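# Depress syringe plunger fully, leave syringe resting on table

## Task

Drive the syringe's plunger in as far as it can go, and finish with the syringe resting on the table with neither hand in contact with it.

## Robot and tools

Robot: two arms, left_arm (a left hand) and right_arm (a right hand, the mirror image). Calibrated bases in the scene frame: left_arm at (+0.005, +0.353, +0.013) m, right_arm at (-0.036, -0.349, +0.044) m, both nearly unrotated. A post stands behind the arms. Loose objects may occasionally get nudged by something.

Frames. The scene frame has its origin at table-top height between the two nominal bases, +z up, +x out over the table, and left_arm on the +y side (these are not image sides). Fixed cameras and the table use the scene frame. Every hand pose, velocity, target and wrist-camera pose is reported in that arm's own base frame, and pose offsets are along that base's axes, with turns taken about the Hand target's position.

Hand point: a spot 0.15 m out from the wrist mounting face, 0.05 m in front of the palm. Its +z runs along straight fingers, +y out of the palm, +x across the palm away from the thumb on the right hand (toward the thumb on the left hand). Straight fingertips end 0.06 to 0.07 m past the point along +z, about 0.06 m behind it along -y. A wrist bracket on the little-finger side can strike things.

Row layout (28 numbers, all in [-1, 1], always both arms): left_arm dx, dy, dz, rx, ry, rz; left hand thumb_turn, thumb_bend, index, middle, ring, little, force_limit, speed; then the same 14 for right_arm and its hand. dx..rz are an offset from that arm's Hand target at the start of the action (not from the previous row), 1.0 = 0.6 m or 180 degrees; rx, ry, rz form one rotation vector. Repeating the same offset in a new action moves further. Six zeros means no new pose request. Hand motors: -1 open, +1 closed (thumb_turn +1 puts the thumb in front of the palm). force_limit maps -1..+1 to about 0..10 N at the fingertip (0..15 N for the two thumb motors); speed rises from near zero at -1 to full at +0.48 and stays full above. There is no 'no change' value: to keep a hand as is, resend the eight hand numbers of its last executed row (or, if none yet, its hand_measured plus hand_force_limit and hand_speed). For a gentle grip close at speed -0.94 or below. Thumb plus fingers grasp items about 0.035 to 0.065 m thick.

Tools.
execute_actions: actions = list of actions; each action is a table of up to 15 rows of 28 numbers, one row per 1/30 s step; a short table repeats its last row to step 15. cameras optional (names, ["all"] or []); images are returned by default only when actions is empty.
move: target = one 28-number row or a list of up to 15 rows, each an offset from the same starting Hand targets. speed in m/s (0.002 to 4.3, default 0.25; turns at twice that in rad/s), one value or one per target. blend in m for rounding corners in a list (0 = stop at each). blocking=false returns after about 0.5 s while motion continues. Paths are straight, do not avoid obstacles, end together, and are capped at 10 s. Faster moves overshoot more and hit harder.
wait: seconds 0 to 3600; sends nothing new, a running move continues.
stop: brakes a running move.
zoom_image: camera (cam_head_left, cam_head_right, cam_high, cam_low, cam_left_wrist, cam_right_wrist) and region [x0, y0, x1, y1] in pixels, at most 504 by 504, on that camera's newest image.
show_instructions: shows reference pages.
finished_scene: scene = 1 (optional); ends the scene permanently.

Results: end_effector_position (m) and end_effector_quat_wxyz per arm in its base frame; Hand target, the last commanded pose after clipping, from which next offsets count; joint positions, velocities (may read 'within noise') and torques (offset, noisy; numbers 3 and 4 wrap at ±28 N m); hand_measured, hand_stopped_by (moving, target, force, stalled, fault) and hand_load_n, each six values in motor order. A dropped grip shows as hand_load_n near 0. A move adds a 'move:' line: done, off_target, moving, held or fault, plus limits such as paced (pose clipped) or held (steps withheld). MOTOR HOT warns near overheating; OVER-TEMPERATURE FAULT means that arm has gone limp for 30 to 60 s.

Behaviour to expect: commanded orientation is clipped to 40 degrees from the current one each step. Hands often settle 1 to 3 cm (sometimes 5) short, usually low; that is not a contact. Another execute_actions call, even with zero pose numbers, re-requests the target; otherwise send the remaining gap as an offset. A blocked arm keeps pressing until commanded back past its hand point. Fingers keep moving after an action until target or force_limit, then lock.

Avoid: dropping or releasing moving parts, slamming or hard pushes, letting the syringe fall off the table, overloading fingers, bringing the two hands or arms into contact (can end the scene), long stretched-out holds that heat motors, and paths near an arm's own base that can whip the elbow round. Camera image sizes: head, high and low cameras 896x504, wrist cameras 672x504 (fisheye).

Each tool is called after "Request:" as name([rows], argument=value, ...), one row to a line, values as JSON.

Reference images:

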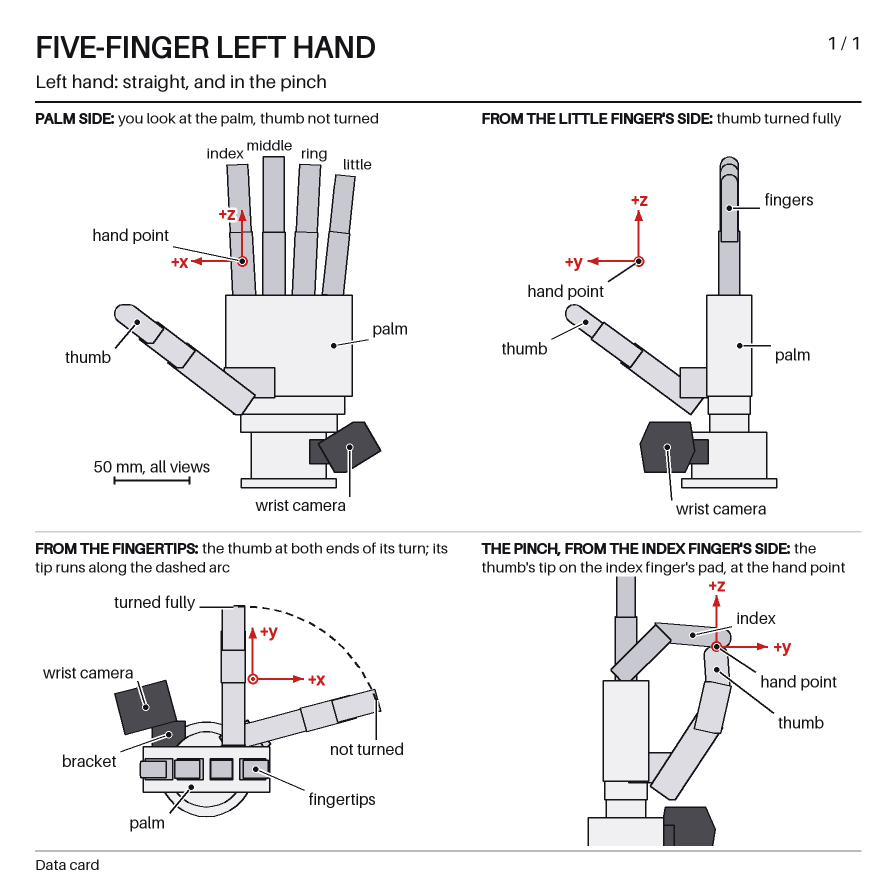

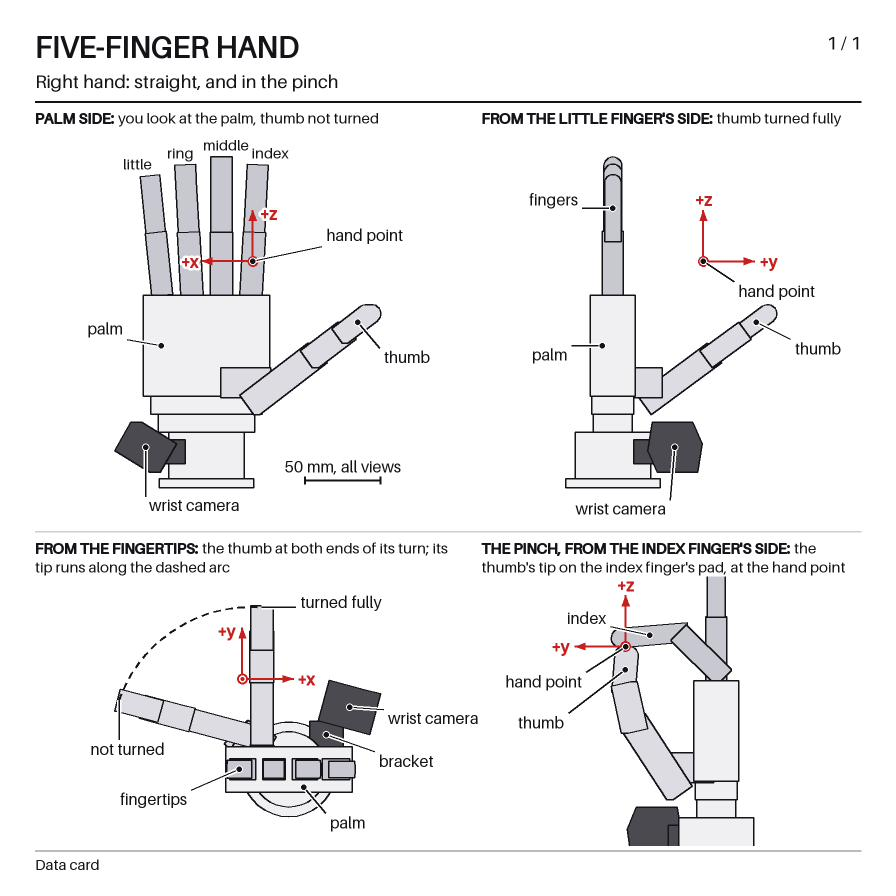

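## Session

Request:
execute_actions(actions=[])

Scene clock: 0.00 s.
left_arm: end_effector_position=(+0.3397, -0.5246, +0.2316) hand_measured=(-1.000, -1.000, -1.000, -1.000, -1.000, -1.000) hand_load_n=(+0.0, +0.0, +0.0, +0.0, +0.0, +0.0) hand_stopped_by=(target, target, target, target, target, target) hand_force_limit=0.00 hand_speed=-0.80 end_effector_quat_wxyz=(-0.045, +0.695, -0.692, +0.190) | right_arm: end_effector_position=(+0.5493, -0.1500, +0.1257) hand_measured=(-1.000, -1.000, -1.000, -1.000, -1.000, -1.000) hand_load_n=(+0.0, +0.0, +0.0, +0.0, +0.0, +0.0) hand_stopped_by=(target, target, target, target, target, target) hand_force_limit=0.00 hand_speed=-0.80 end_effector_quat_wxyz=(+0.496, +0.019, +0.868, -0.023)
Joint positions: left_arm=[-0.935 1.745 1.75 -1.208 -0.143 -0.913] | right_arm=[-0.499 1.553 0.762 0.217 -0.368 1.319]
Joint velocities: within noise
Joint torques (N m): no reading
Heat: left arm: hottest shoulder 30 °C; right arm: hottest elbow 31 °C.
Hand target: left_arm +0.3432, -0.5294, +0.2436; -0.043, +0.694, -0.689, +0.203 | right_arm +0.5566, -0.1539, +0.1401; +0.509, +0.016, +0.860, -0.029

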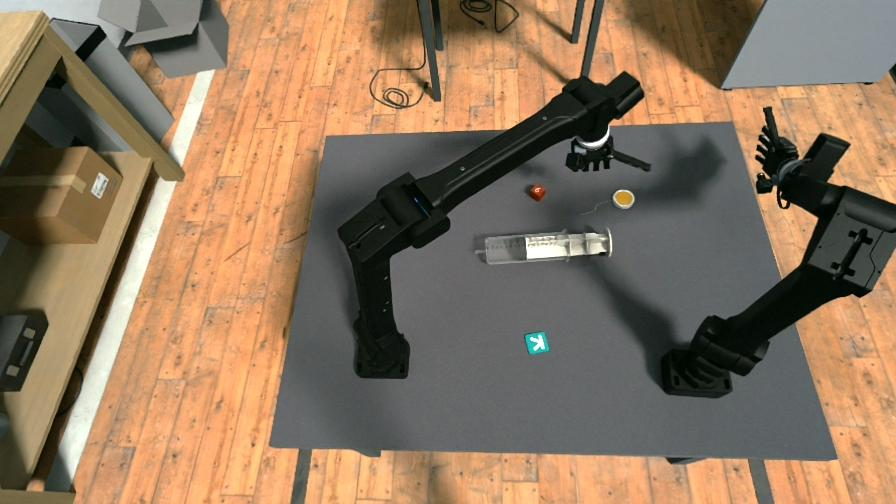

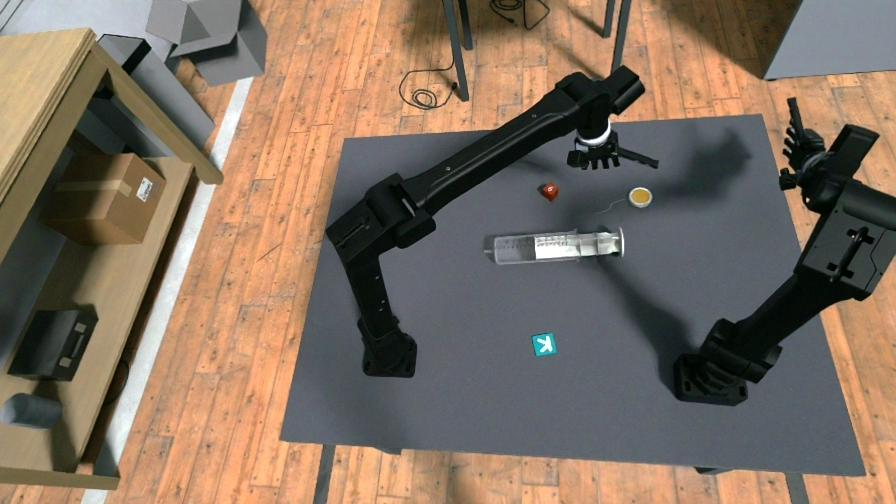

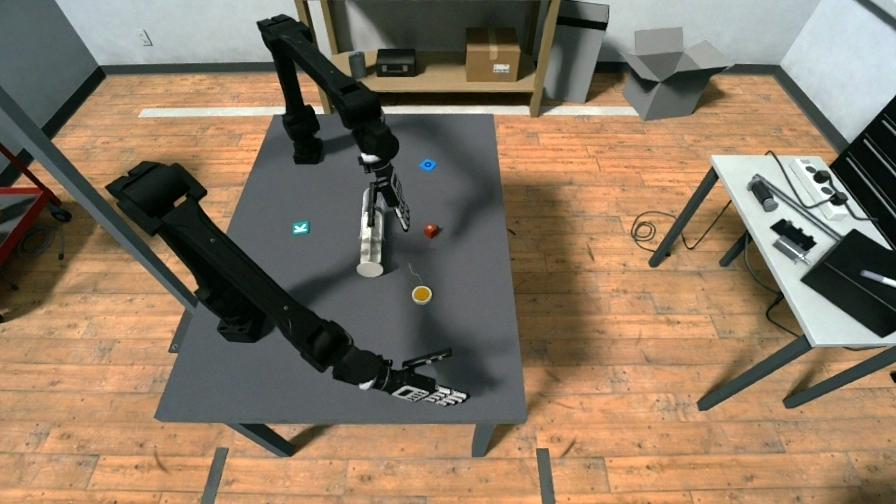

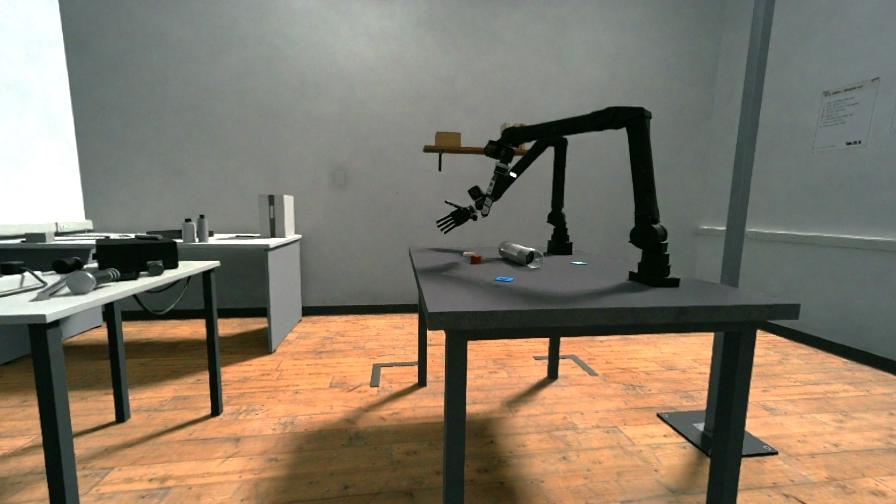

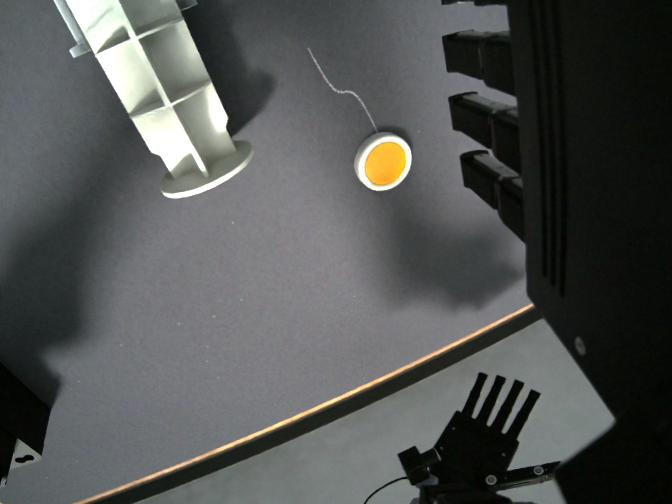

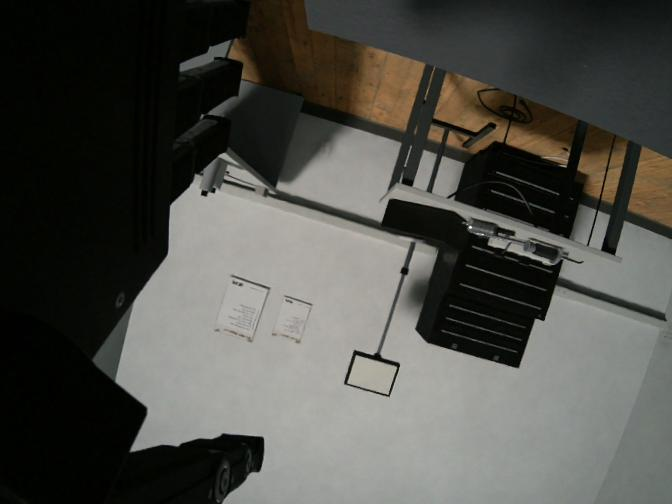

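Request:
zoom_image(camera="cam_head_left", region=[460, 170, 660, 290])

Request:
zoom_image(camera="cam_high", region=[320, 150, 460, 320])

Request:
zoom_image(camera="cam_low", region=[420, 200, 620, 300])

Request:
zoom_image(camera="cam_head_right", region=[470, 170, 670, 290])

Scaled by 2.520 from the camera's image (finer frame: 1280x720).

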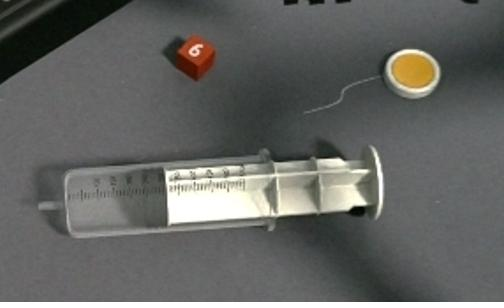

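Scaled by 2.965 from the camera's image (finer frame: 1280x720).

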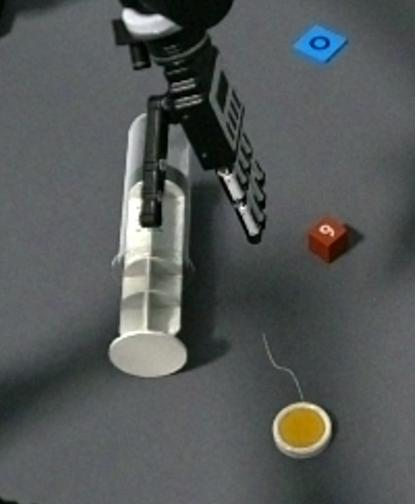

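Scaled by 2.520 from the camera's image (finer frame: 1280x720).

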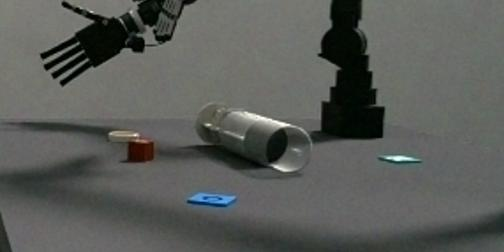

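Scaled by 2.520 from the camera's image (finer frame: 1280x720).

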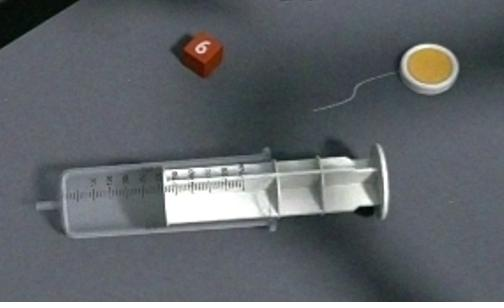

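Request:
move(target=[-0.182, 0.7057, 0.02, 0.1416, 0.036, -0.4685, -1, -1, 1, 1, 1, 1, 0, 0, -0.261, 0.123, 0.133, -0.251, 0.281, 0.458, -1, -1, 1, 1, 1, 1, 0, 0], speed=0.3, cameras=["all"])

Scene clock: 111.90 s.
left_arm: end_effector_position=(+0.2351, -0.1111, +0.2524) hand_measured=(-1.000, -1.000, +1.000, +1.000, +1.000, +1.000) hand_load_n=(+0.0, +0.0, +0.0, +0.0, +0.0, +0.0) hand_stopped_by=(target, target, target, target, target, target) hand_force_limit=0.00 hand_speed=0.00 end_effector_quat_wxyz=(+0.001, -0.042, +0.999, +0.000) | right_arm: end_effector_position=(+0.3875, -0.0756, +0.2053) hand_measured=(-1.000, -1.000, +1.000, +1.000, +1.000, +1.000) hand_load_n=(+0.0, +0.0, +0.0, +0.0, +0.0, +0.0) hand_stopped_by=(target, target, target, target, target, target) hand_force_limit=0.00 hand_speed=0.00 end_effector_quat_wxyz=(+0.008, +0.701, -0.713, -0.016)
Joint positions: left_arm=[-0.556 1.171 1.21 -1.609 -0.001 0.932] | right_arm=[-0.236 1.57 1.469 -1.506 -0.003 -0.22]
Joint torques (N m): left_arm=[-1.03 -6.65 7.82 -0.27 -0.05 0.11] | right_arm=[-0.09 -8.64 12.92 -0.14 0.15 -0.16]
Heat: left arm: hottest shoulder 36 °C; right arm: hottest elbow 34 °C.
Hand target: left_arm +0.2339, -0.1060, +0.2556; +0.000, -0.041, +0.999, +0.000 | right_arm +0.4000, -0.0802, +0.2198; +0.000, +0.708, -0.707, +0.000
Off the commanded pose: left_arm 0.006 m, 0 deg | right_arm 0.020 m, 2 deg.
move: off_target (right_arm)
cam_left_wrist: T_world_to_cam=[[-0.17952, -0.98315, 0.03448, -0.07677], [-0.86848, 0.17486, 0.46385, 0.11171], [-0.46207, 0.05332, -0.88524, 0.45063]] pos_world=[0.29146, -0.11904, 0.34975]
cam_right_wrist: T_world_to_cam=[[-0.96455, -0.26259, -0.02639, 0.36163], [-0.23267, 0.79892, 0.55461, 0.03139], [-0.12455, 0.54109, -0.83169, 0.37607]] pos_world=[0.40295, -0.13361, 0.30491]

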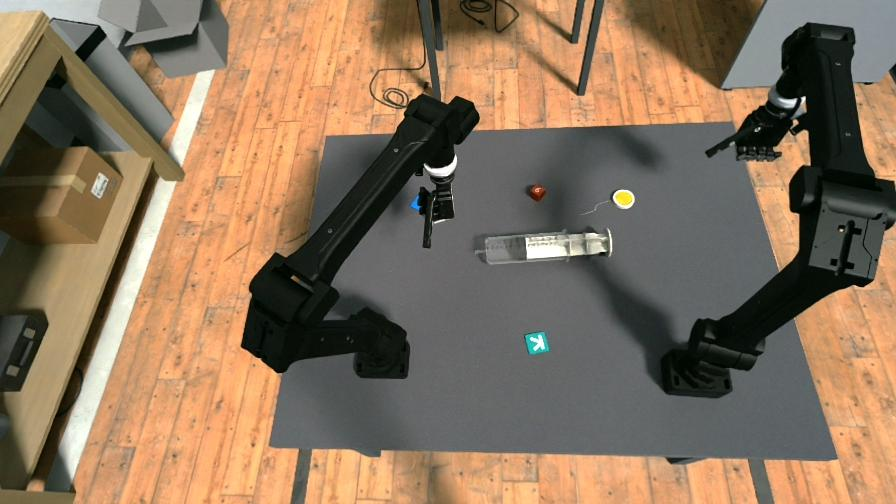

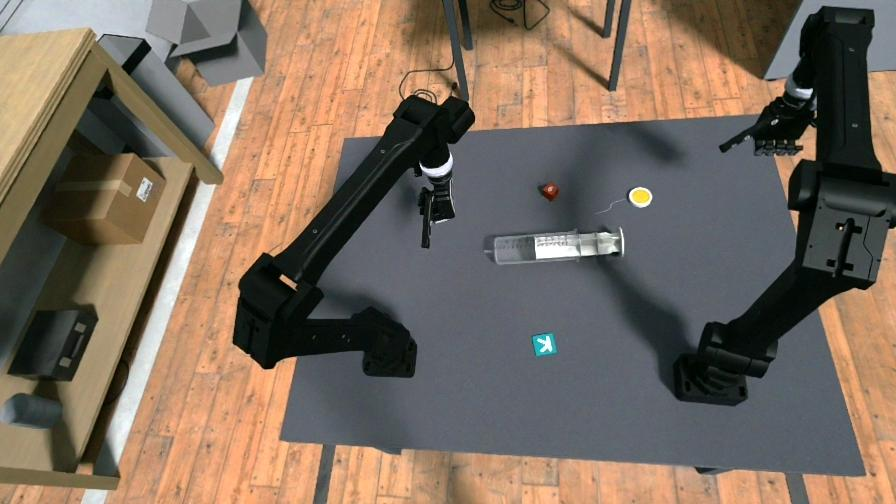

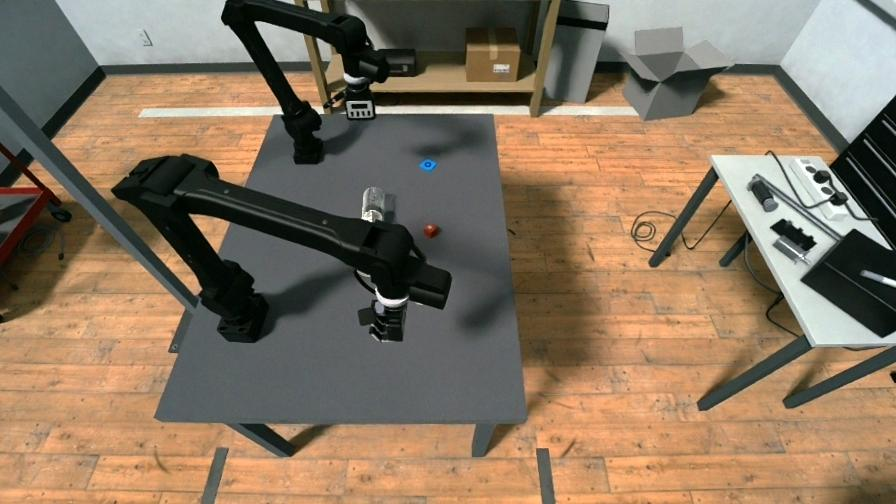

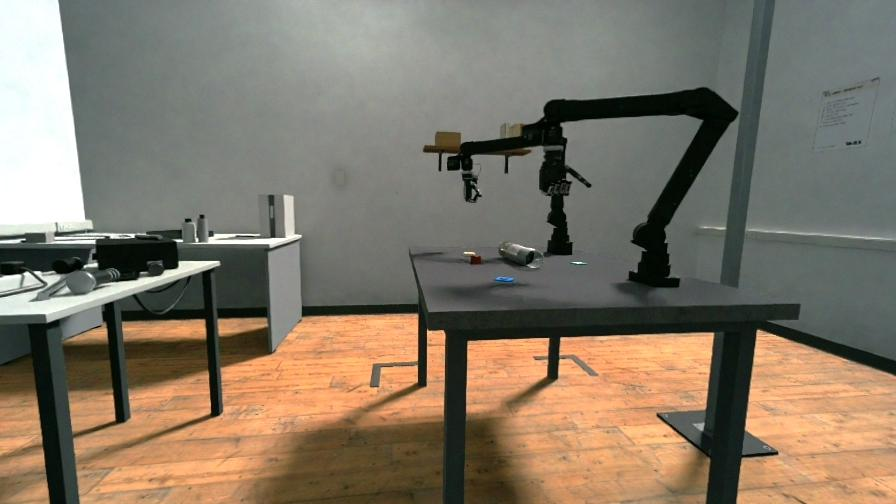

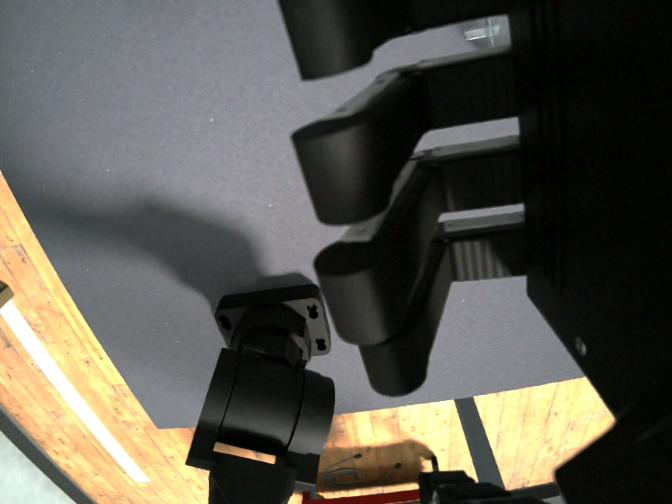

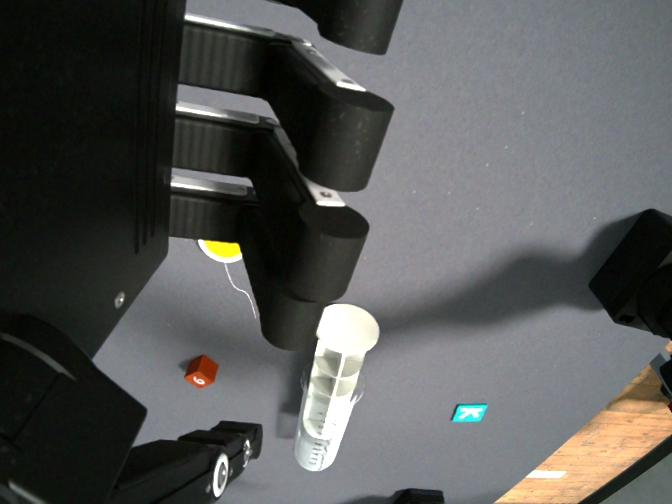

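Request:
zoom_image(camera="cam_low", region=[440, 110, 640, 290])

Request:
zoom_image(camera="cam_head_left", region=[390, 130, 510, 270])

Scaled by 2.520 from the camera's image (finer frame: 1280x720).

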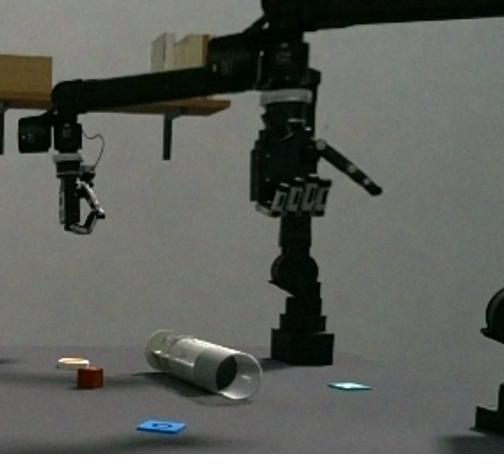

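Scaled by 3.600 from the camera's image (finer frame: 1280x720).

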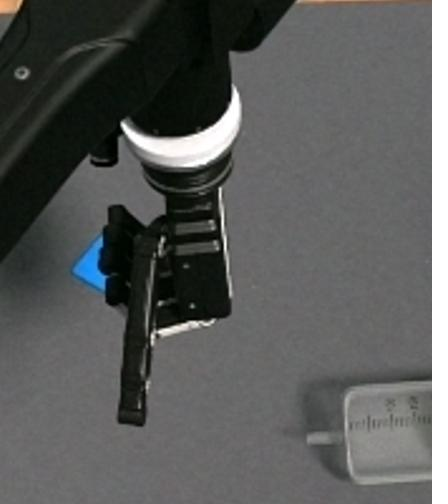

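Request:
move(target=[-0.0155, 0.0105, -0.276, 0.0554, 0.0046, 0, -1, -1, 1, 1, 1, 1, 0, 0, -0.1495, 0.169, -0.166, 0.0095, -0.0083, 0.5437, -1, -1, 1, 1, 1, 1, 0, 0], speed=0.25, cameras=["all"])

Scene clock: 185.67 s.
left_arm: end_effector_position=(+0.2236, -0.0946, +0.0927) hand_measured=(-1.000, -1.000, +1.000, +1.000, +1.000, +1.000) hand_load_n=(+0.0, +0.0, +0.5, +0.0, +0.0, +0.0) hand_stopped_by=(target, target, target, target, target, target) hand_force_limit=0.00 hand_speed=0.00 end_effector_quat_wxyz=(-0.007, -0.041, +0.995, +0.087) | right_arm: end_effector_position=(+0.3078, +0.0197, +0.1180) hand_measured=(-1.000, -1.000, +1.000, +1.000, +1.000, +1.000) hand_load_n=(+0.0, +0.0, +0.0, +0.0, +0.0, +0.0) hand_stopped_by=(target, target, target, target, target, target) hand_force_limit=0.00 hand_speed=0.00 end_effector_quat_wxyz=(-0.014, +0.998, +0.059, -0.012)
Joint positions: left_arm=[-0.611 1.303 0.85 -1.236 -0.13 0.87] | right_arm=[0.229 1.301 0.963 -1.252 -0.032 -1.461]
Joint torques (N m): left_arm=[-2.73 -5.77 6.87 0.44 -0.25 -0.11] | right_arm=[0.15 -6.42 7.57 0.66 -0.02 -0.17]
Heat: left arm: hottest elbow 35 °C; right arm: hottest elbow 37 °C.
Hand target: left_arm +0.2247, -0.0997, +0.0901; -0.004, -0.041, +0.995, +0.087 | right_arm +0.3102, +0.0212, +0.1202; -0.018, +0.997, +0.069, -0.002
Off the commanded pose: left_arm 0.006 m, 0 deg | right_arm 0.004 m, 2 deg.
move: done
cam_left_wrist: T_world_to_cam=[[-0.18101, -0.97457, -0.13207, -0.04059], [-0.85757, 0.09066, 0.50632, 0.15853], [-0.48147, 0.20491, -0.85217, 0.31872]] pos_world=[0.28206, -0.11924, 0.18598]
cam_right_wrist: T_world_to_cam=[[0.3876, -0.91731, -0.09111, -0.08817], [-0.75025, -0.37134, 0.54701, 0.16836], [-0.53561, -0.14367, -0.83215, 0.38205]] pos_world=[0.36512, 0.03653, 0.21779]

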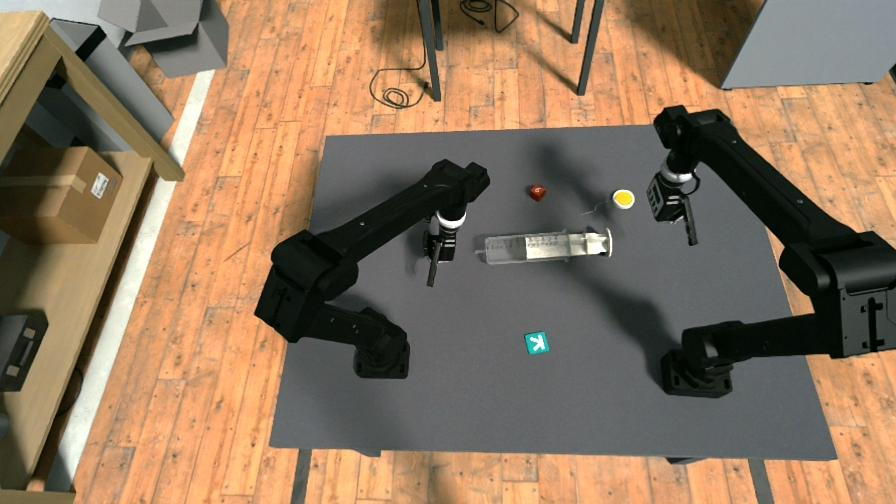

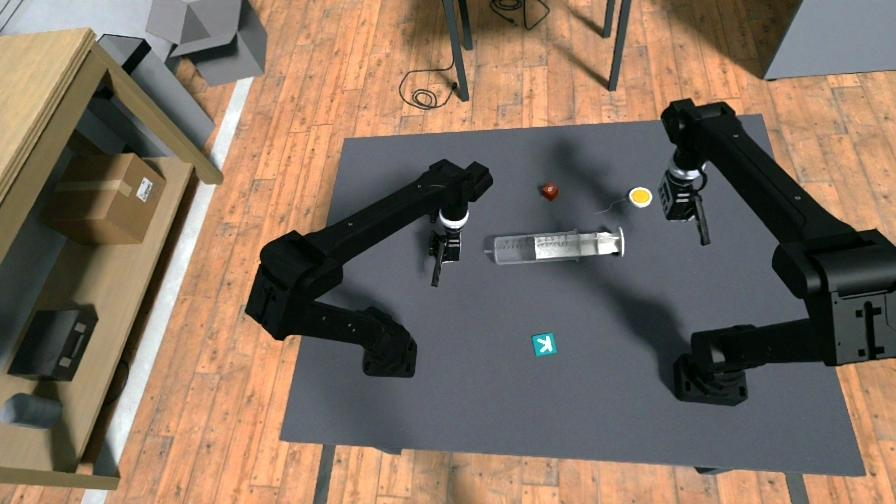

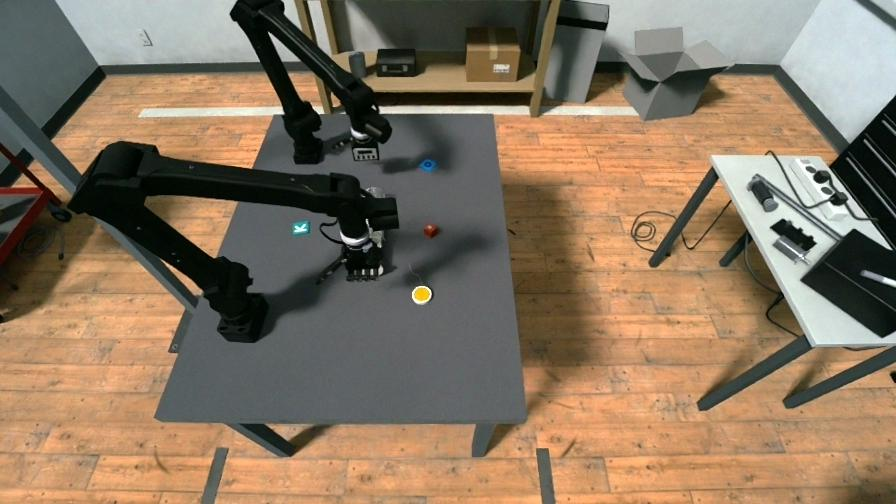

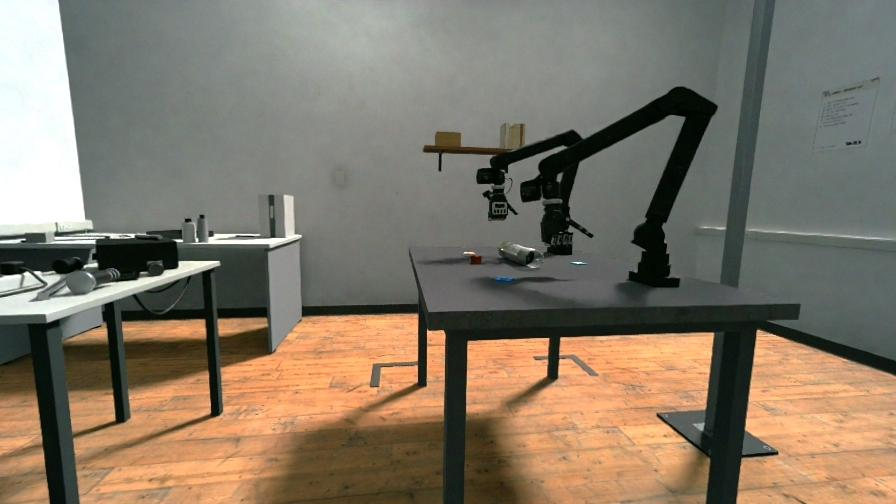

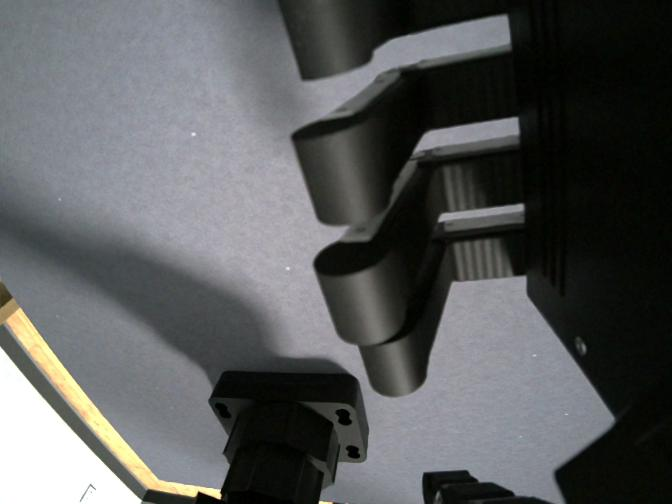

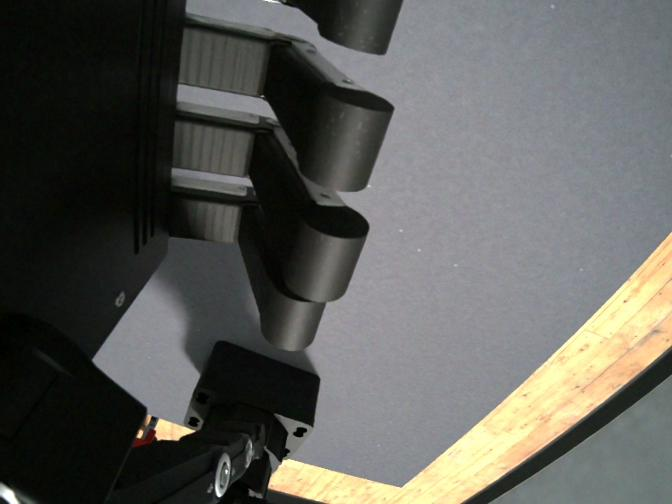

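Request:
zoom_image(camera="cam_head_left", region=[400, 140, 540, 300])

Request:
zoom_image(camera="cam_head_left", region=[580, 140, 720, 300])

Request:
zoom_image(camera="cam_low", region=[460, 150, 620, 300])

Scaled by 3.150 from the camera's image (finer frame: 1280x720).

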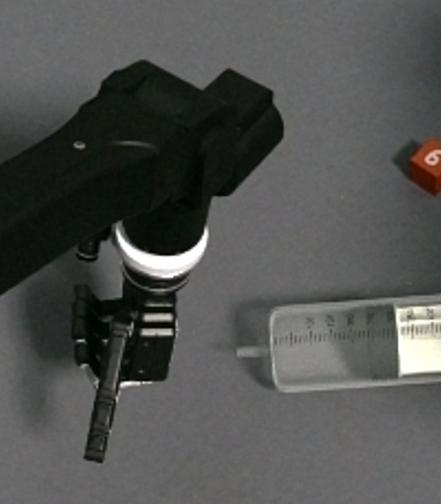

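Scaled by 3.150 from the camera's image (finer frame: 1280x720).

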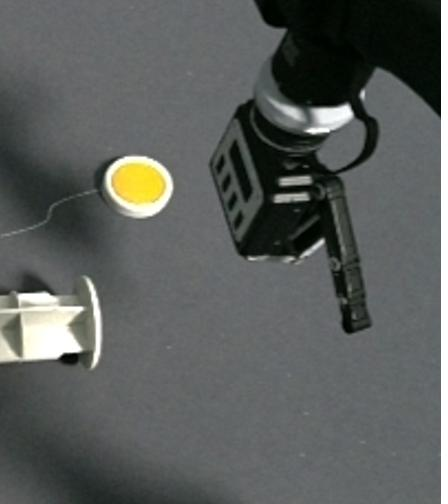

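Scaled by 3.150 from the camera's image (finer frame: 1280x720).

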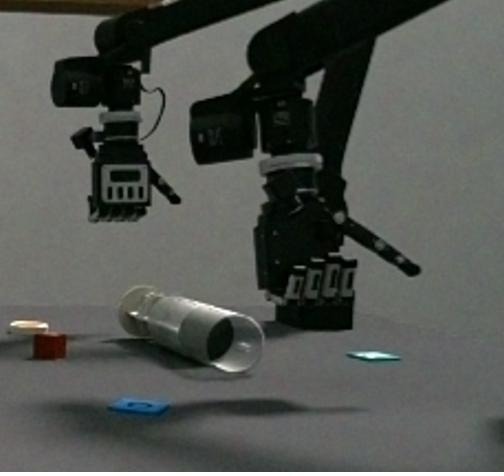

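Request:
move(target=[0, 0, -0.1, 0, 0, 0, -1, -1, 1, 1, 1, 1, 0, 0, 0, 0, -0.2, 0, 0, 0, -1, -1, 1, 1, 1, 1, 0, 0], speed=0.12, cameras=["cam_head_left", "cam_high", "cam_low"])

Request:
zoom_image(camera="cam_low", region=[460, 180, 600, 290])

Request:
zoom_image(camera="cam_high", region=[300, 120, 460, 320])

Request:
zoom_image(camera="cam_head_left", region=[400, 140, 720, 320])

Scene clock: 198.60 s.
left_arm: end_effector_position=(+0.2241, -0.0950, +0.0328) hand_measured=(-1.000, -1.000, +1.000, +1.000, +1.000, +1.000) hand_load_n=(+0.0, +0.0, +0.0, +0.0, +0.0, +0.0) hand_stopped_by=(target, target, target, target, target, target) hand_force_limit=0.00 hand_speed=0.00 end_effector_quat_wxyz=(-0.007, -0.041, +0.995, +0.087) | right_arm: end_effector_position=(+0.3072, +0.0196, +0.0009) hand_measured=(-1.000, -1.000, +1.000, +1.000, +1.000, +1.000) hand_load_n=(+0.0, +0.0, +0.0, +0.0, +0.0, +0.0) hand_stopped_by=(target, target, target, target, target, target) hand_force_limit=0.00 hand_speed=0.00 end_effector_quat_wxyz=(-0.015, +0.998, +0.060, -0.007)
Joint positions: left_arm=[-0.611 1.401 0.76 -1.048 -0.13 0.87] | right_arm=[0.229 1.464 0.772 -0.886 -0.033 -1.461]
Joint torques (N m): left_arm=[-2.73 -6.42 6.06 0.46 -0.25 -0.12] | right_arm=[0.09 -6.01 6.41 0.68 -0.01 -0.17]
Heat: left arm: hottest elbow 34 °C; right arm: hottest elbow 37 °C.
Hand target: left_arm +0.2247, -0.0997, +0.0301; -0.004, -0.041, +0.995, +0.087 | right_arm +0.3103, +0.0212, +0.0002; -0.018, +0.997, +0.069, -0.001
Off the commanded pose: left_arm 0.006 m, 0 deg | right_arm 0.003 m, 1 deg.
move: done

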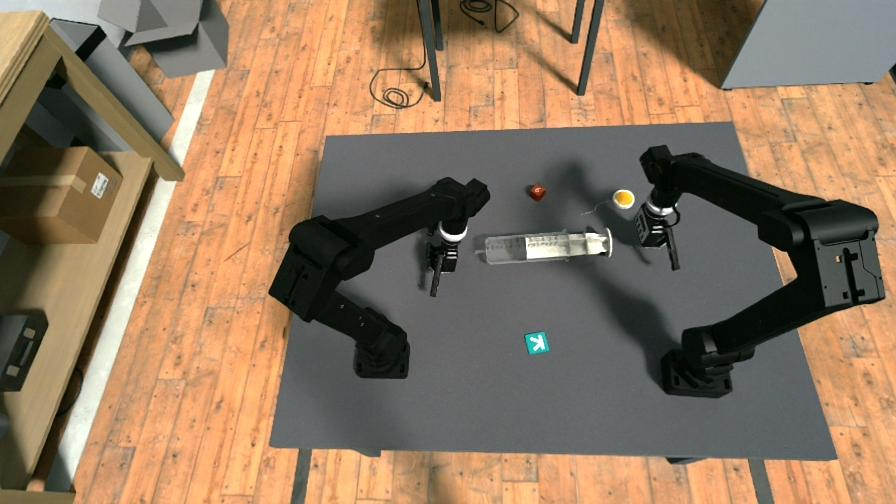

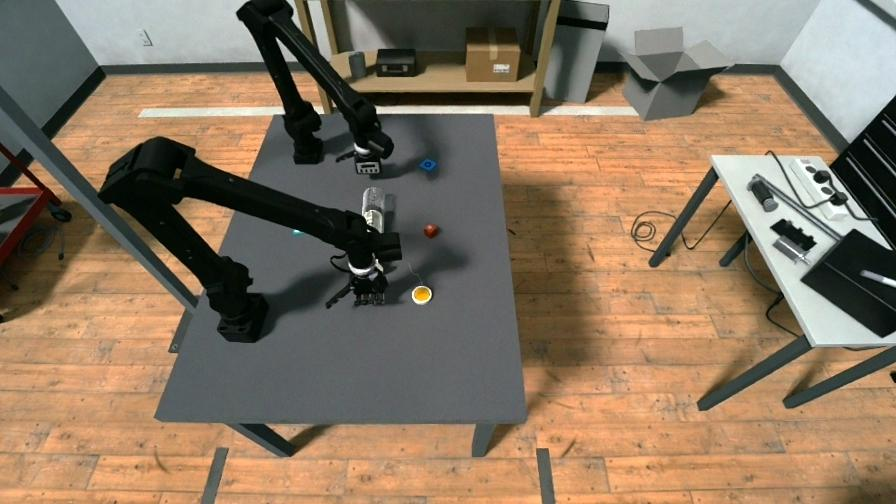

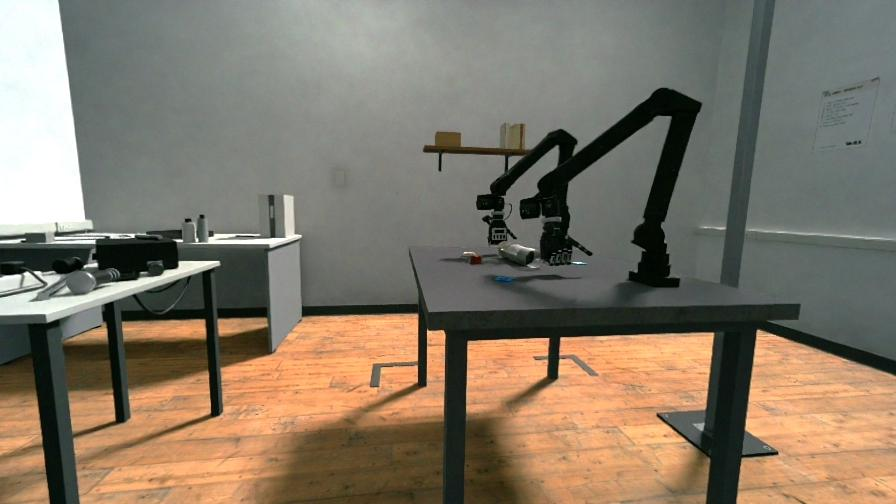

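Scaled by 3.600 from the camera's image (finer frame: 1280x720).

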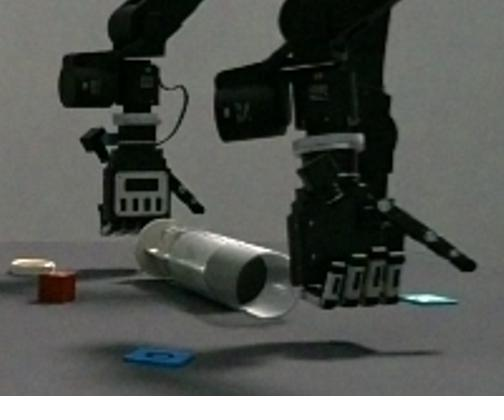

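Scaled by 2.520 from the camera's image (finer frame: 1280x720).

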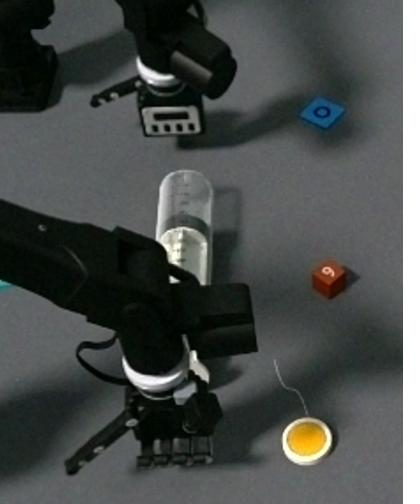

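Scaled by 1.575 from the camera's image (finer frame: 1280x720).

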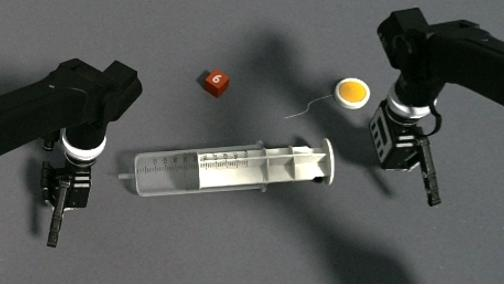

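Request:
move(target=[0, 0, -0.0335, 0, 0, 0, -1, -1, 1, 1, 1, 1, 0, 0, 0, 0, -0.05, 0, 0, 0, -1, -1, 1, 1, 1, 1, 0, 0], speed=0.08, cameras=["cam_head_left", "cam_low"])

Request:
zoom_image(camera="cam_low", region=[480, 210, 590, 290])

Request:
zoom_image(camera="cam_head_left", region=[400, 180, 560, 300])

Request:
zoom_image(camera="cam_head_left", region=[560, 160, 720, 300])

Scene clock: 241.13 s.
left_arm: end_effector_position=(+0.2243, -0.0952, +0.0128) hand_measured=(-1.000, -1.000, +1.000, +1.000, +1.000, +1.000) hand_load_n=(+0.0, +0.0, +0.0, +0.0, +0.5, +0.0) hand_stopped_by=(target, target, target, target, target, target) hand_force_limit=0.00 hand_speed=0.00 end_effector_quat_wxyz=(-0.007, -0.041, +0.995, +0.087) | right_arm: end_effector_position=(+0.3078, +0.0198, -0.0286) hand_measured=(-1.000, -1.000, +1.000, +1.000, +1.000, +1.000) hand_load_n=(+0.0, +0.0, +0.0, +0.0, +0.0, +0.0) hand_stopped_by=(target, target, target, target, target, target) hand_force_limit=0.00 hand_speed=0.00 end_effector_quat_wxyz=(-0.016, +0.998, +0.060, -0.006)
Joint positions: left_arm=[-0.611 1.443 0.736 -0.982 -0.13 0.87] | right_arm=[0.229 1.528 0.741 -0.789 -0.033 -1.461]
Joint torques (N m): left_arm=[-2.78 -6.65 5.72 0.44 -0.25 -0.12] | right_arm=[0.09 -6.3 5.74 0.7 -0.01 -0.17]
Heat: left arm: hottest elbow 33 °C; right arm: hottest elbow 35 °C.
Hand target: left_arm +0.2248, -0.0998, +0.0100; -0.004, -0.041, +0.995, +0.087 | right_arm +0.3104, +0.0212, -0.0297; -0.018, +0.997, +0.069, -0.001
Off the commanded pose: left_arm 0.005 m, 0 deg | right_arm 0.003 m, 1 deg.
move: done

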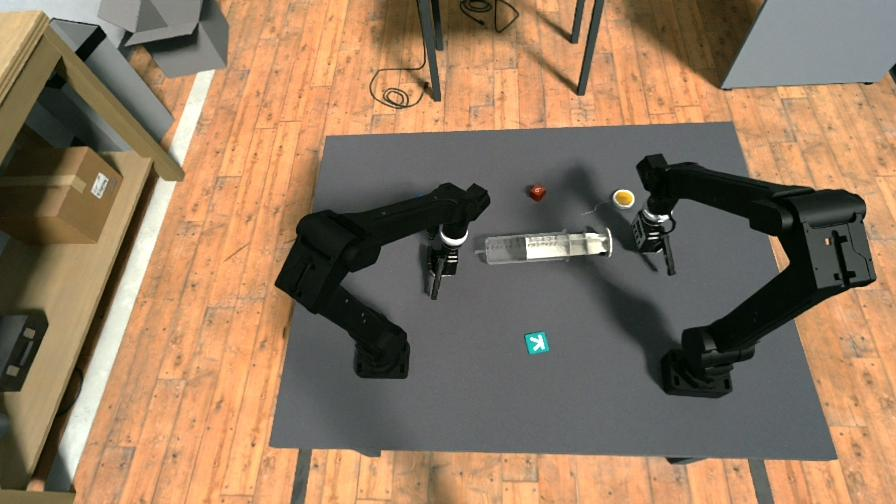

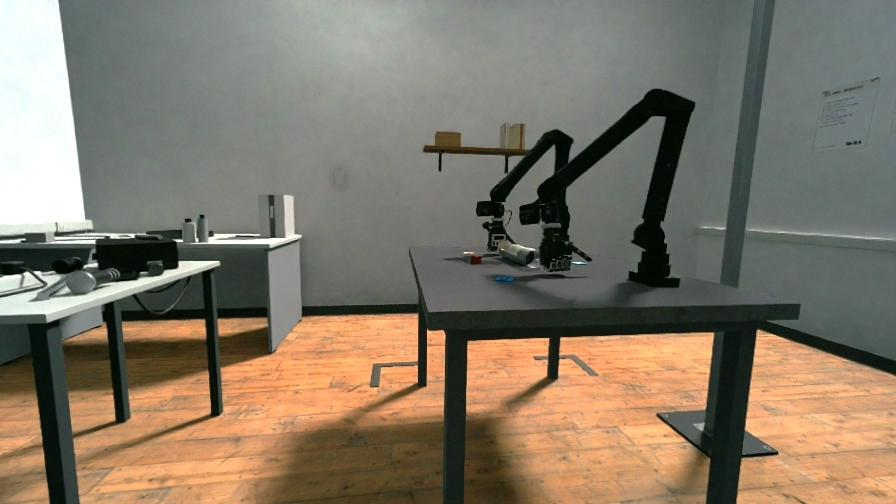

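Scaled by 4.582 from the camera's image (finer frame: 1280x720).

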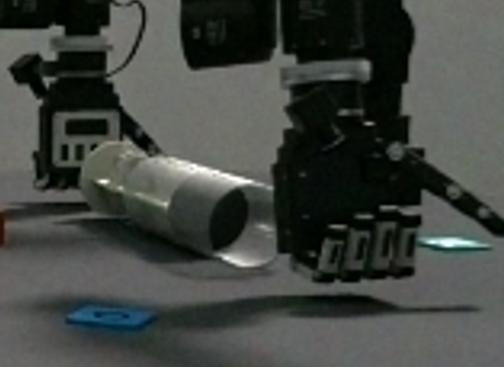

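Scaled by 3.150 from the camera's image (finer frame: 1280x720).

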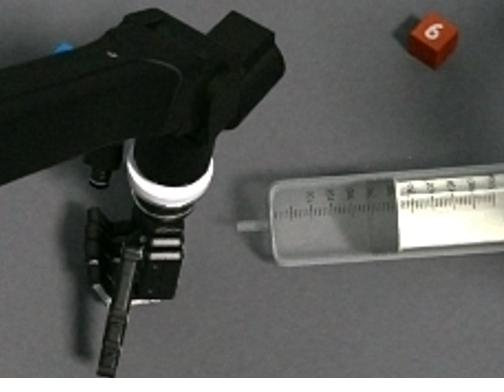

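Scaled by 3.150 from the camera's image (finer frame: 1280x720).

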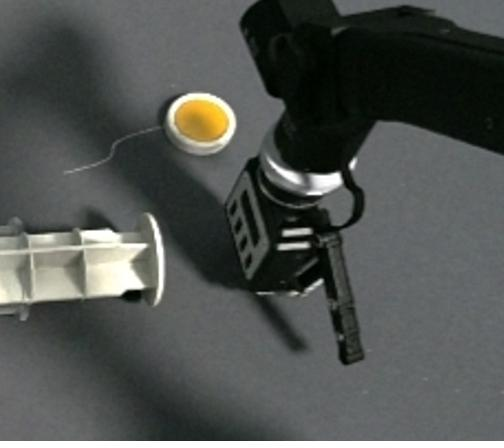

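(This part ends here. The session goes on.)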